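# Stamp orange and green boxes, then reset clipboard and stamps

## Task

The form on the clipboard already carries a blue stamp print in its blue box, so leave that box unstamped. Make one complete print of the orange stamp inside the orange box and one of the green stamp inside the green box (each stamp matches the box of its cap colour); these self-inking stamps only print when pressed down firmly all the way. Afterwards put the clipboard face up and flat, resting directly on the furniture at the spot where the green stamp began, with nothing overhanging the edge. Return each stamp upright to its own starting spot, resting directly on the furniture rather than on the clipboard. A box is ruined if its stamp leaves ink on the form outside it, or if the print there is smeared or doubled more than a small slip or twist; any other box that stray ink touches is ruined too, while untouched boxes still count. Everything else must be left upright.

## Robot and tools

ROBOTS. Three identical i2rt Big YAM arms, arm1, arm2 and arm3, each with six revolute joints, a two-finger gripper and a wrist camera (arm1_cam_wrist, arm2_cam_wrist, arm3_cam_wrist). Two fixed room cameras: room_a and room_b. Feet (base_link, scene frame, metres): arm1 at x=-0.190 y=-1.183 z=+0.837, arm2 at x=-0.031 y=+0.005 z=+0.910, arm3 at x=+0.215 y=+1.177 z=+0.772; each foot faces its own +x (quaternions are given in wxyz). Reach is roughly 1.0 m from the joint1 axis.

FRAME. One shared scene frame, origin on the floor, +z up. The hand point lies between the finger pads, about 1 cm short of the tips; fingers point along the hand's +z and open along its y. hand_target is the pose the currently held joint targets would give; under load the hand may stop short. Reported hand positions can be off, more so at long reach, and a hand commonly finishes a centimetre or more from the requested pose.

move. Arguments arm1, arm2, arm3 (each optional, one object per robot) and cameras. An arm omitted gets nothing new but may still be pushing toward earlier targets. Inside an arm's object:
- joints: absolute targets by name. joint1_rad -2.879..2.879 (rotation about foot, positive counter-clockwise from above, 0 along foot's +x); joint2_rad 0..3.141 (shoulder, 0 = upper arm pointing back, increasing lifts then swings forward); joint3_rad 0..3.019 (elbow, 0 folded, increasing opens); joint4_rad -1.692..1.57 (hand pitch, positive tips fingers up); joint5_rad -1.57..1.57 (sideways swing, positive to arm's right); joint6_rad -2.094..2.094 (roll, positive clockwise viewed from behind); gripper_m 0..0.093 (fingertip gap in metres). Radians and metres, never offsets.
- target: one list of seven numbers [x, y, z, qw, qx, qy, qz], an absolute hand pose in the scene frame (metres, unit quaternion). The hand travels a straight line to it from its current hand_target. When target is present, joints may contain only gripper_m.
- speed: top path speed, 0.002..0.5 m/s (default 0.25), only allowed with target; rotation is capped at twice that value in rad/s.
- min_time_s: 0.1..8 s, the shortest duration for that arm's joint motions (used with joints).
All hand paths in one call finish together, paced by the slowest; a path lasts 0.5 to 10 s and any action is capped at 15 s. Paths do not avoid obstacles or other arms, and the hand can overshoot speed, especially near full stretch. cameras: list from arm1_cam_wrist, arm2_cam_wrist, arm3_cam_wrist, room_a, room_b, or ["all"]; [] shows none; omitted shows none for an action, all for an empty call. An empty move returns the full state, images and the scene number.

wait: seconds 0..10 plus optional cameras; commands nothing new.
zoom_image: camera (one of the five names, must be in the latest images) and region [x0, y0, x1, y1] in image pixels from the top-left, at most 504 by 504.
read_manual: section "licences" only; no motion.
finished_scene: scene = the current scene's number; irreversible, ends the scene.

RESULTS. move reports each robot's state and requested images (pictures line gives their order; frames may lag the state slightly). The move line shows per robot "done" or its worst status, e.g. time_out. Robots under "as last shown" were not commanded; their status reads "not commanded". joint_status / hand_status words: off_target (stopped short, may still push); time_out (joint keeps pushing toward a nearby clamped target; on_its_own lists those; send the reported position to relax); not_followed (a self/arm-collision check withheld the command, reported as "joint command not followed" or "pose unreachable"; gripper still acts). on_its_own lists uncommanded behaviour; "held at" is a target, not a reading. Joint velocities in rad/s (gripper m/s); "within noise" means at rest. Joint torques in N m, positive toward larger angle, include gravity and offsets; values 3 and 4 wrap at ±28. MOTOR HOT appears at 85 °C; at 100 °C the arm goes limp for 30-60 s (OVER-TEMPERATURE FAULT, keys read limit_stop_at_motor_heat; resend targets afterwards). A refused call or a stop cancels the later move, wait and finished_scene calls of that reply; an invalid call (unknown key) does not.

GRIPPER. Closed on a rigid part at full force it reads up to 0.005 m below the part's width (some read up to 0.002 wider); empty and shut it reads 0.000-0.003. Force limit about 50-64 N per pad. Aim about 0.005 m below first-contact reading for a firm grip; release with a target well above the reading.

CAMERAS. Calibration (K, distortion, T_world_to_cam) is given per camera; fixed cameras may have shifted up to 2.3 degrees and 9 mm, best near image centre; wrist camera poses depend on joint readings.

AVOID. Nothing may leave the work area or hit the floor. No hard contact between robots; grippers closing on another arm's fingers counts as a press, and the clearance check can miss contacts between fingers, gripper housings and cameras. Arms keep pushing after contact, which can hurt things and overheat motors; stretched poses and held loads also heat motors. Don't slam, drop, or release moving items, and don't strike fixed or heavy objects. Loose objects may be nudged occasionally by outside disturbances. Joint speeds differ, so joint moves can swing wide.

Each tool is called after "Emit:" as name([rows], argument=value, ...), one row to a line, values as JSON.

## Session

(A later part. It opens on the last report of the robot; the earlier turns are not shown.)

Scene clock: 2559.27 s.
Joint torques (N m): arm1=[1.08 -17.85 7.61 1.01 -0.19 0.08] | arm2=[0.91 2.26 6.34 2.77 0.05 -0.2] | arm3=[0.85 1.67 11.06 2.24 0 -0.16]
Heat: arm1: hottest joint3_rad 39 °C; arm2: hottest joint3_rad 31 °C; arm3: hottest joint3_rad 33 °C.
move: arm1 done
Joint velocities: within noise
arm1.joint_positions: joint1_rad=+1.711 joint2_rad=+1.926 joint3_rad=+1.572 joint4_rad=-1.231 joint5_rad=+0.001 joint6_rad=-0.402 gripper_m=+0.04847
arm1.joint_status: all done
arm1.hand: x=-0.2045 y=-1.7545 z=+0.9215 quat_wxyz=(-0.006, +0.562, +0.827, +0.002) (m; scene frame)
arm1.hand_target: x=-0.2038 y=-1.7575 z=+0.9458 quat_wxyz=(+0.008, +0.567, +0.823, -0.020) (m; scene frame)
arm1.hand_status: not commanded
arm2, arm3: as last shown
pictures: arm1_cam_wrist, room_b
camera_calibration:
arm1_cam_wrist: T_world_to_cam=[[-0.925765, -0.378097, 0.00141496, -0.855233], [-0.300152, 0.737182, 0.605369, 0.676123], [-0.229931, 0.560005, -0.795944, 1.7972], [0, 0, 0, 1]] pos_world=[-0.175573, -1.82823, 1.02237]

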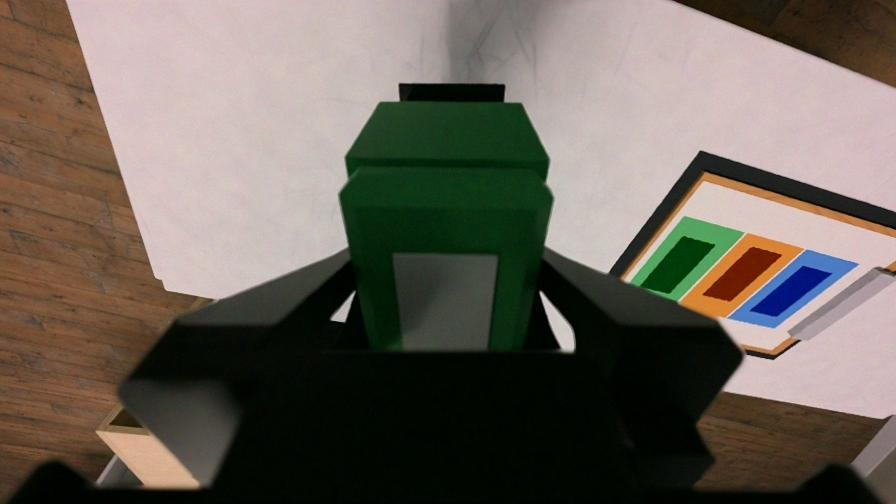

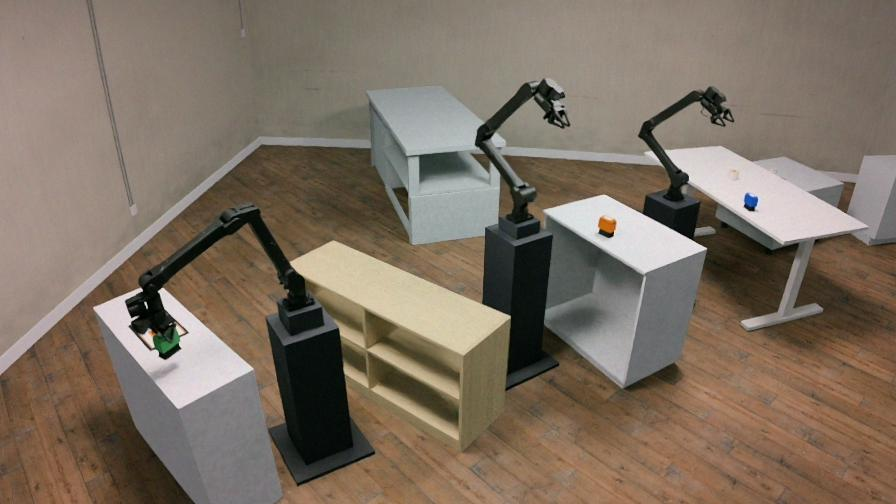

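Emit:
zoom_image(camera="arm1_cam_wrist", region=[580, 130, 896, 370])

Scaled by 1.595 from the camera's 896x504 image, which has a finer 1280x720 frame.

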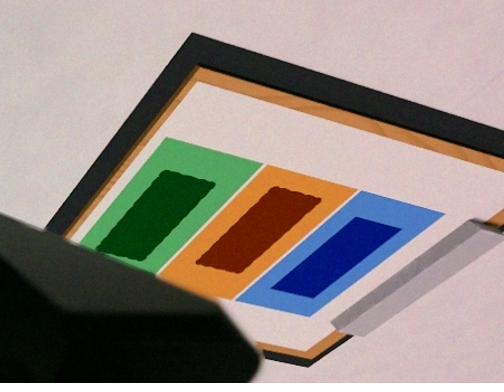

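Emit:
move(arm1={"joints": {"joint2_rad": 1.988, "joint3_rad": 1.470, "joint4_rad": -1.057}, "min_time_s": 2.0})

Scene clock: 2576.33 s.
Joint torques (N m): arm1=[1.03 -13.98 7.09 1.09 -0.19 0.09] | arm2=[0.79 2.08 6.38 2.76 0.05 -0.22] | arm3=[0.38 1.85 11.02 2.11 0.01 -0.14]
Heat: arm1: hottest joint3_rad 38 °C; arm2: hottest joint3_rad 31 °C; arm3: hottest joint3_rad 33 °C.
move: arm1 done
Joint velocities: within noise
arm1.joint_positions: joint1_rad=+1.711 joint2_rad=+1.978 joint3_rad=+1.472 joint4_rad=-1.066 joint5_rad=+0.001 joint6_rad=-0.402 gripper_m=+0.04847
arm1.joint_status: all done
arm1.hand: x=-0.2048 y=-1.7506 z=+0.8581 quat_wxyz=(-0.003, +0.563, +0.827, -0.004) (m; scene frame)
arm1.hand_target: x=-0.2044 y=-1.7511 z=+0.8520 quat_wxyz=(-0.003, +0.567, +0.824, -0.002) (m; scene frame)
arm1.hand_status: not commanded
arm2, arm3: as last shown
pictures: none

Emit:
move(arm1={"joints": {"joint2_rad": 2.000, "joint3_rad": 1.463, "joint4_rad": -1.042}, "min_time_s": 1.0}, cameras=["arm1_cam_wrist"])

Scene clock: 2611.17 s.
Joint torques (N m): arm1=[1.08 -13.92 6.97 1.02 -0.19 0.09] | arm2=[0.85 2.2 6.35 2.76 0.05 -0.22] | arm3=[0.97 1.67 11.07 2.13 0.02 -0.13]
Heat: arm1: hottest joint3_rad 38 °C; arm2: hottest joint3_rad 31 °C; arm3: hottest joint3_rad 33 °C.
move: arm1 done
Joint velocities: within noise
arm1.joint_positions: joint1_rad=+1.711 joint2_rad=+1.989 joint3_rad=+1.465 joint4_rad=-1.051 joint5_rad=+0.001 joint6_rad=-0.402 gripper_m=+0.04847
arm1.joint_status: all done
arm1.hand: x=-0.2049 y=-1.7503 z=+0.8499 quat_wxyz=(-0.004, +0.563, +0.827, -0.003) (m; scene frame)
arm1.hand_target: x=-0.2044 y=-1.7502 z=+0.8428 quat_wxyz=(-0.004, +0.567, +0.824, -0.001) (m; scene frame)
arm1.hand_status: not commanded
arm2.joint_positions: joint1_rad=+0.189 joint2_rad=+0.616 joint3_rad=+1.403 joint4_rad=-1.322 joint5_rad=+0.001 joint6_rad=+0.011 gripper_m=+0.03594
arm2.joint_status: not commanded
arm2.hand: x=+0.2057 y=+0.0065 z=+1.4585 quat_wxyz=(-0.494, +0.005, -0.869, -0.012) (m; scene frame)
arm2.hand_target: x=+0.2106 y=+0.0090 z=+1.4609 quat_wxyz=(-0.500, +0.014, -0.866, -0.012) (m; scene frame)
arm2.hand_status: not commanded
arm3: as last shown
pictures: arm1_cam_wrist
camera_calibration:
arm1_cam_wrist: T_world_to_cam=[[-0.925872, -0.377796, 0.0055947, -0.856973], [-0.299749, 0.743456, 0.59785, 0.733724], [-0.230024, 0.551855, -0.801589, 1.72826], [0, 0, 0, 1]] pos_world=[-0.175972, -1.823, 0.951491]

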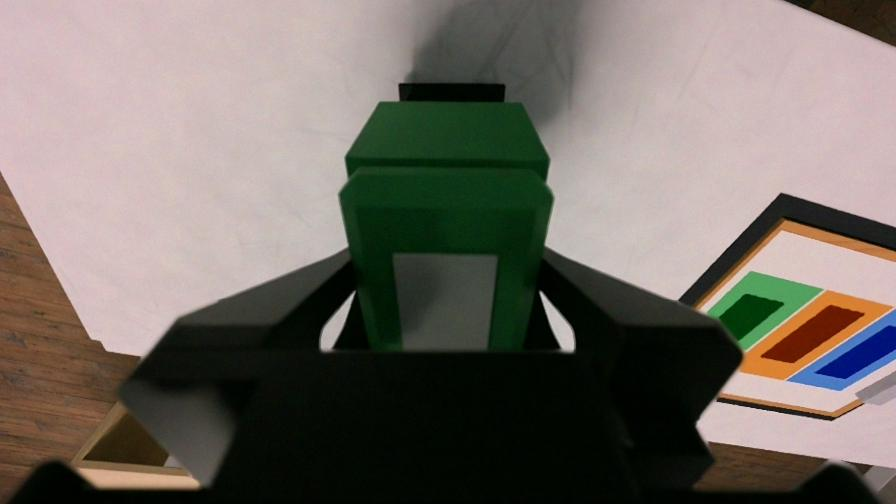

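Emit:
move(arm1={"joints": {"joint2_rad": 2.008, "joint3_rad": 1.458, "joint4_rad": -1.033}, "min_time_s": 0.8})

Emit:
move(arm1={"joints": {"joint2_rad": 2.015, "joint3_rad": 1.453, "joint4_rad": -1.026}, "min_time_s": 0.8})

Emit:
wait(seconds=0.5, cameras=["arm1_cam_wrist"])

Scene clock: 2617.27 s.
Joint torques (N m): arm1=[1.08 -13.8 6.79 1.01 -0.19 0.08] | arm2=[1.08 2.32 6.31 2.76 0.04 -0.22] | arm3=[0.44 1.9 11.03 2.25 0.02 -0.14]
Heat: arm1: hottest joint3_rad 37 °C; arm2: hottest joint3_rad 31 °C; arm3: hottest joint3_rad 33 °C.
move: arm1 done
Joint velocities: within noise
arm1.joint_positions: joint1_rad=+1.711 joint2_rad=+1.995 joint3_rad=+1.462 joint4_rad=-1.042 joint5_rad=+0.001 joint6_rad=-0.401 gripper_m=+0.04847
arm1.joint_status: all done
arm1.hand: x=-0.2049 y=-1.7506 z=+0.8456 quat_wxyz=(-0.003, +0.563, +0.827, -0.003) (m; scene frame)
arm1.hand_target: x=-0.2044 y=-1.7491 z=+0.8368 quat_wxyz=(-0.006, +0.567, +0.824, +0.001) (m; scene frame)
arm1.hand_status: not commanded
arm2, arm3: as last shown
pictures: none

Scene clock: 2618.40 s.
Joint torques (N m): arm1=[1.08 -13.27 6.5 1.21 -0.19 0.08] | arm2=[0.91 2.08 6.34 2.81 0.05 -0.22] | arm3=[0.21 1.61 11.06 2.04 -0.05 -0.13]
Heat: arm1: hottest joint3_rad 37 °C; arm2: hottest joint3_rad 31 °C; arm3: hottest joint3_rad 33 °C.
move: arm1 done
Joint velocities: within noise
arm1.joint_positions: joint1_rad=+1.711 joint2_rad=+1.995 joint3_rad=+1.461 joint4_rad=-1.040 joint5_rad=+0.001 joint6_rad=-0.401 gripper_m=+0.04847
arm1.joint_status: all done
arm1.hand: x=-0.2049 y=-1.7503 z=+0.8451 quat_wxyz=(-0.003, +0.563, +0.827, -0.003) (m; scene frame)
arm1.hand_target: x=-0.2044 y=-1.7476 z=+0.8315 quat_wxyz=(-0.007, +0.567, +0.824, +0.003) (m; scene frame)
arm1.hand_status: not commanded
arm2, arm3: as last shown
pictures: none

Scene clock: 2618.90 s.
Joint torques (N m): arm1=[1.08 -13.33 6.5 1.2 -0.19 0.08] | arm2=[1.08 2.14 6.35 2.76 0.05 -0.21] | arm3=[0.32 1.32 10.93 2.21 -0.03 -0.16]
Heat: arm1: hottest joint3_rad 37 °C; arm2: hottest joint3_rad 31 °C; arm3: hottest joint3_rad 33 °C.
Joint velocities: within noise
arm1.joint_positions: joint1_rad=+1.711 joint2_rad=+1.995 joint3_rad=+1.461 joint4_rad=-1.040 joint5_rad=+0.001 joint6_rad=-0.401 gripper_m=+0.04847
arm1.joint_status: all done
arm1.hand: x=-0.2049 y=-1.7503 z=+0.8451 quat_wxyz=(-0.003, +0.563, +0.827, -0.003) (m; scene frame)
arm1.hand_target: x=-0.2044 y=-1.7476 z=+0.8315 quat_wxyz=(-0.007, +0.567, +0.824, +0.003) (m; scene frame)
arm1.hand_status: not commanded
arm2.joint_positions: joint1_rad=+0.189 joint2_rad=+0.616 joint3_rad=+1.403 joint4_rad=-1.322 joint5_rad=+0.001 joint6_rad=+0.011 gripper_m=+0.03594
arm2.joint_status: not commanded
arm2.hand: x=+0.2057 y=+0.0065 z=+1.4585 quat_wxyz=(-0.494, +0.005, -0.869, -0.012) (m; scene frame)
arm2.hand_target: x=+0.2106 y=+0.0090 z=+1.4609 quat_wxyz=(-0.500, +0.014, -0.866, -0.012) (m; scene frame)
arm2.hand_status: not commanded
arm3.joint_positions: joint1_rad=+0.157 joint2_rad=+0.638 joint3_rad=+1.390 joint4_rad=-1.193 joint5_rad=-0.007 joint6_rad=+0.122 gripper_m=+0.09396
arm3.joint_status: not commanded
arm3.hand: x=+0.4776 y=+1.1686 z=+1.3377 quat_wxyz=(-0.534, -0.061, -0.843, -0.032) (m; scene frame)
arm3.hand_target: x=+0.4747 y=+1.1686 z=+1.3512 quat_wxyz=(-0.547, -0.060, -0.835, -0.033) (m; scene frame)
arm3.hand_status: not commanded
wait: 0.50 s; at rest by 0.27 s
pictures: arm1_cam_wrist
camera_calibration:
arm1_cam_wrist: T_world_to_cam=[[-0.926016, -0.377441, 0.00573703, -0.856514], [-0.299475, 0.743817, 0.597538, 0.737489], [-0.229802, 0.551612, -0.80182, 1.72415], [0, 0, 0, 1]] pos_world=[-0.176073, -1.8229, 0.946692]

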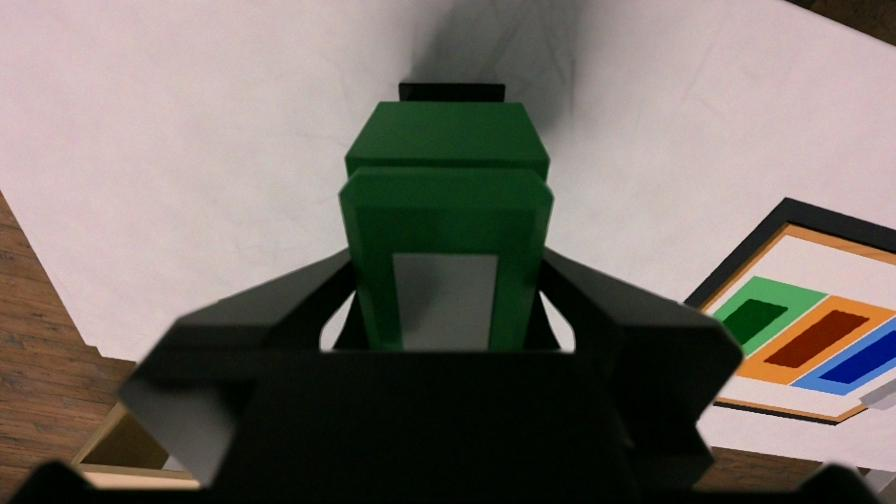

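Emit:
move(arm1={"joints": {"gripper_m": 0.093}}, cameras=["arm1_cam_wrist"])

Scene clock: 2624.13 s.
Joint torques (N m): arm1=[1.08 -13.33 6.5 1.05 -0.19 0.08] | arm2=[1.14 2.14 6.32 2.81 0.04 -0.23] | arm3=[0.21 1.49 11.08 2.33 0.04 -0.11]
Heat: arm1: hottest joint3_rad 37 °C; arm2: hottest joint3_rad 31 °C; arm3: hottest joint3_rad 33 °C.
move: arm1 done
Joint velocities: within noise
arm1.joint_positions: joint1_rad=+1.711 joint2_rad=+1.995 joint3_rad=+1.461 joint4_rad=-1.036 joint5_rad=+0.001 joint6_rad=-0.401 gripper_m=+0.09283
arm1.joint_status: all done
arm1.hand: x=-0.2050 y=-1.7514 z=+0.8449 quat_wxyz=(-0.002, +0.563, +0.827, -0.005) (m; scene frame)
arm1.hand_target: x=-0.2044 y=-1.7476 z=+0.8313 quat_wxyz=(-0.007, +0.567, +0.824, +0.003) (m; scene frame)
arm1.hand_status: not commanded
arm2, arm3: as last shown
pictures: arm1_cam_wrist
camera_calibration:
arm1_cam_wrist: T_world_to_cam=[[-0.926135, -0.377119, 0.00743987, -0.857822], [-0.29917, 0.746432, 0.594421, 0.745713], [-0.229721, 0.548288, -0.80412, 1.72074], [0, 0, 0, 1]] pos_world=[-0.176073, -1.82359, 0.946799]

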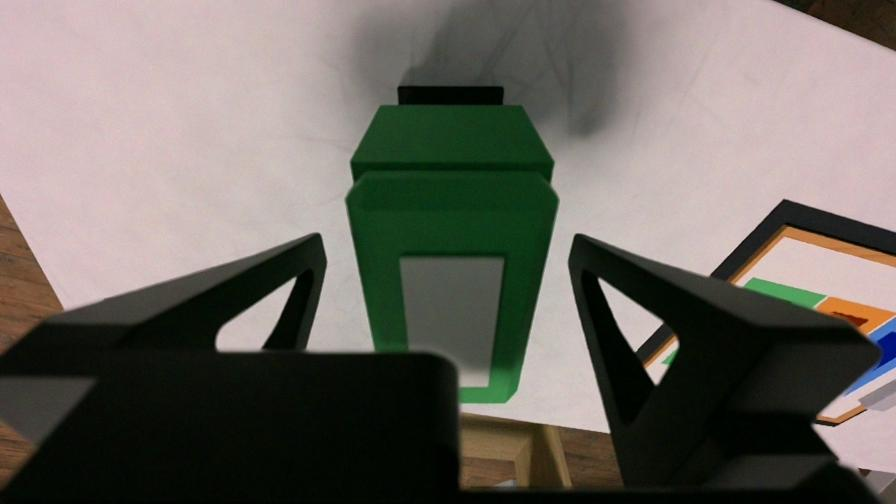

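Emit:
move(arm1={"joints": {"joint2_rad": 1.90, "joint3_rad": 1.58, "joint4_rad": -1.205}, "min_time_s": 1.5})

Emit:
move(arm1={"joints": {"joint2_rad": 1.75, "joint3_rad": 1.65, "joint4_rad": -1.40}, "min_time_s": 1.5})

Emit:
move(arm1={"joints": {"joint1_rad": 1.653, "joint2_rad": 1.142, "joint3_rad": 0.96, "joint4_rad": -0.711, "joint6_rad": 0.0}, "min_time_s": 3}, cameras=["arm1_cam_wrist", "room_a", "room_b"])

Scene clock: 2636.37 s.
Joint torques (N m): arm1=[1.08 -16.38 11.84 0.35 -0.19 0.08] | arm2=[1.03 2.08 6.34 2.77 0.06 -0.22] | arm3=[0.09 1.67 10.93 2.24 0.04 -0.14]
Heat: arm1: hottest joint3_rad 37 °C; arm2: hottest joint3_rad 31 °C; arm3: hottest joint3_rad 33 °C.
move: arm1 done
Joint velocities: within noise
arm1.joint_positions: joint1_rad=+1.711 joint2_rad=+1.927 joint3_rad=+1.523 joint4_rad=-1.197 joint5_rad=+0.001 joint6_rad=-0.401 gripper_m=+0.09290
arm1.joint_status: all done
arm1.hand: x=-0.2043 y=-1.7439 z=+0.9036 quat_wxyz=(-0.011, +0.563, +0.826, +0.008) (m; scene frame)
arm1.hand_target: x=-0.2040 y=-1.7650 z=+0.9388 quat_wxyz=(+0.010, +0.567, +0.823, -0.023) (m; scene frame)
arm1.hand_status: not commanded
arm2, arm3: as last shown
pictures: none

Scene clock: 2638.37 s.
Joint torques (N m): arm1=[1.08 -14.86 12.79 0.4 -0.19 0.08] | arm2=[0.85 2.37 6.35 2.81 0.05 -0.22] | arm3=[0.32 0.91 11.08 2.21 -0.03 -0.15]
Heat: arm1: hottest joint3_rad 38 °C; arm2: hottest joint3_rad 31 °C; arm3: hottest joint3_rad 33 °C.
move: arm1 done
Joint velocities: within noise
arm1.joint_positions: joint1_rad=+1.711 joint2_rad=+1.774 joint3_rad=+1.589 joint4_rad=-1.393 joint5_rad=+0.001 joint6_rad=-0.401 gripper_m=+0.09290
arm1.joint_status: all done
arm1.hand: x=-0.2029 y=-1.7207 z=+1.0089 quat_wxyz=(-0.005, +0.563, +0.827, -0.001) (m; scene frame)
arm1.hand_target: x=-0.2025 y=-1.7357 z=+1.0453 quat_wxyz=(+0.017, +0.567, +0.823, -0.034) (m; scene frame)
arm1.hand_status: not commanded
arm2, arm3: as last shown
pictures: none

Scene clock: 2641.93 s.
Joint torques (N m): arm1=[0.44 -6.48 8.69 2.29 -0.16 0.08] | arm2=[1.08 2.08 6.35 2.8 0.05 -0.23] | arm3=[0.38 1.49 11.07 2.22 -0.01 -0.13]
Heat: arm1: hottest joint3_rad 38 °C; arm2: hottest joint3_rad 31 °C; arm3: hottest joint3_rad 33 °C.
move: arm1 done
Joint velocities: within noise
arm1.joint_positions: joint1_rad=+1.661 joint2_rad=+1.161 joint3_rad=+0.967 joint4_rad=-0.727 joint5_rad=+0.001 joint6_rad=-0.012 gripper_m=+0.09290
arm1.joint_status: all done
arm1.hand: x=-0.2234 y=-1.6390 z=+1.0732 quat_wxyz=(+0.214, +0.690, +0.648, -0.240) (m; scene frame)
arm1.hand_target: x=-0.2267 y=-1.6379 z=+1.0802 quat_wxyz=(+0.224, +0.693, +0.639, -0.249) (m; scene frame)
arm1.hand_status: not commanded
arm2, arm3: as last shown
pictures: arm1_cam_wrist, room_a, room_b
camera_calibration:
arm1_cam_wrist: T_world_to_cam=[[-0.998195, 0.056498, 0.0203648, -0.153434], [0.056161, 0.998281, -0.0167558, 1.66864], [-0.0212765, -0.0155819, -0.999652, 1.17079], [0, 0, 0, 1]] pos_world=[-0.22196, -1.63886, 1.20147]

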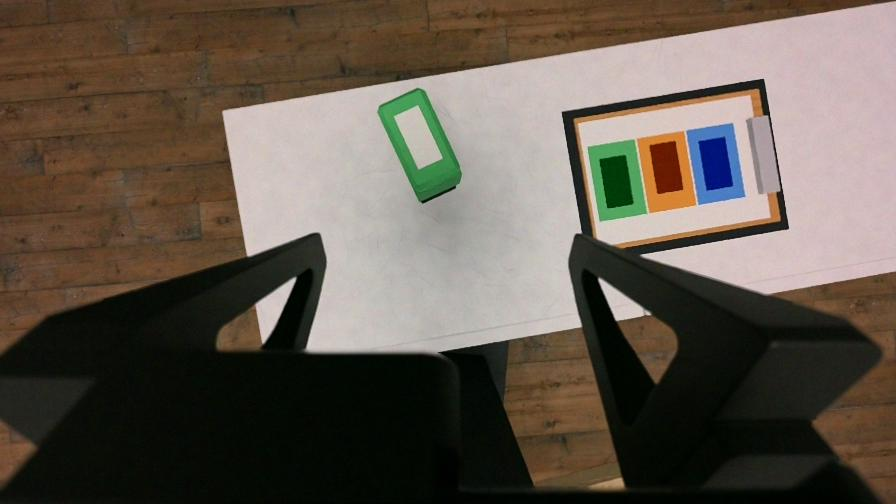

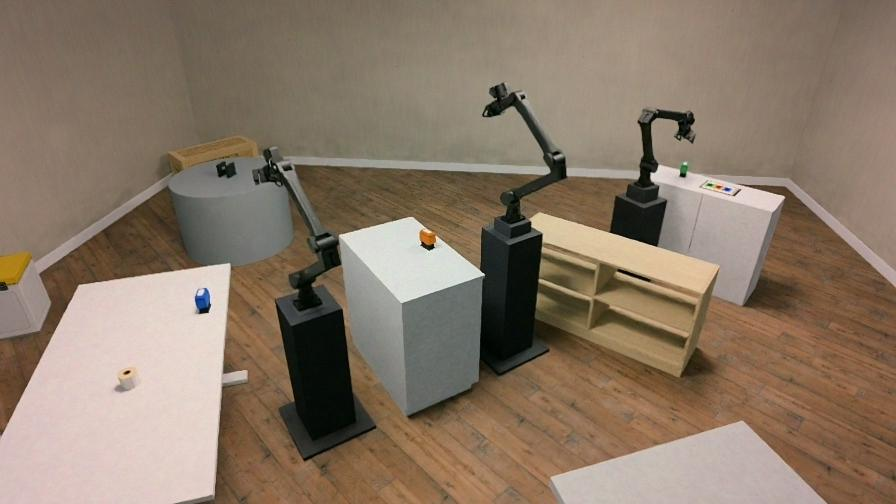

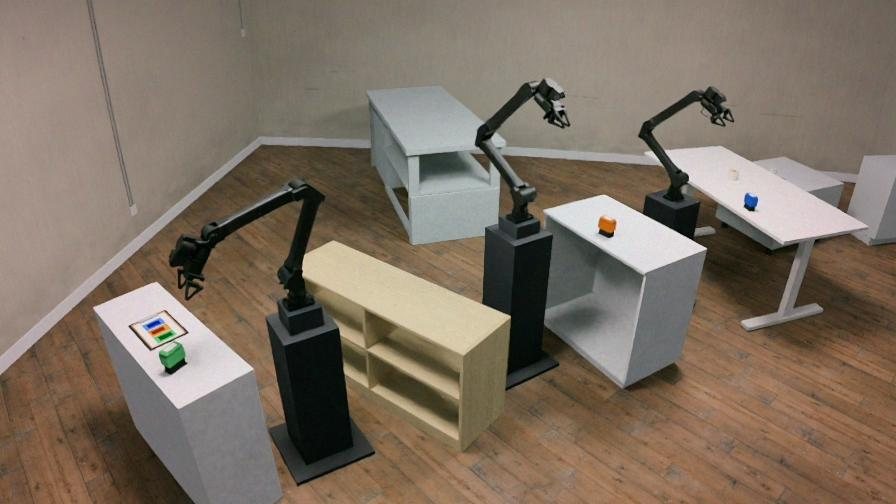

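Emit:
zoom_image(camera="arm1_cam_wrist", region=[540, 60, 820, 260])

Emit:
zoom_image(camera="room_b", region=[540, 180, 680, 260])

Scaled by 1.800 from the camera's 896x504 image, which has a finer 1280x720 frame.

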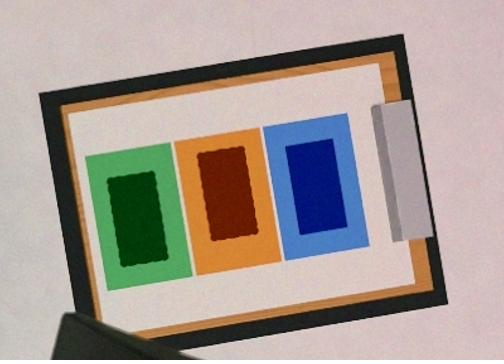

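Scaled by 3.600 from the camera's 896x504 image, which has a finer 1280x720 frame.

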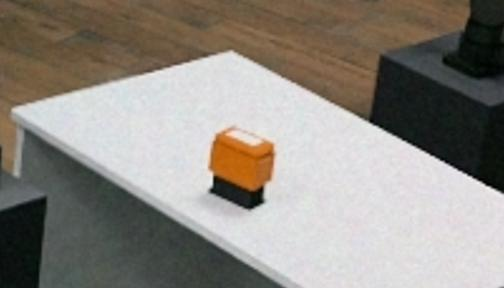

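Emit:
finished_scene(scene=1)

The scene is finished: the task was done.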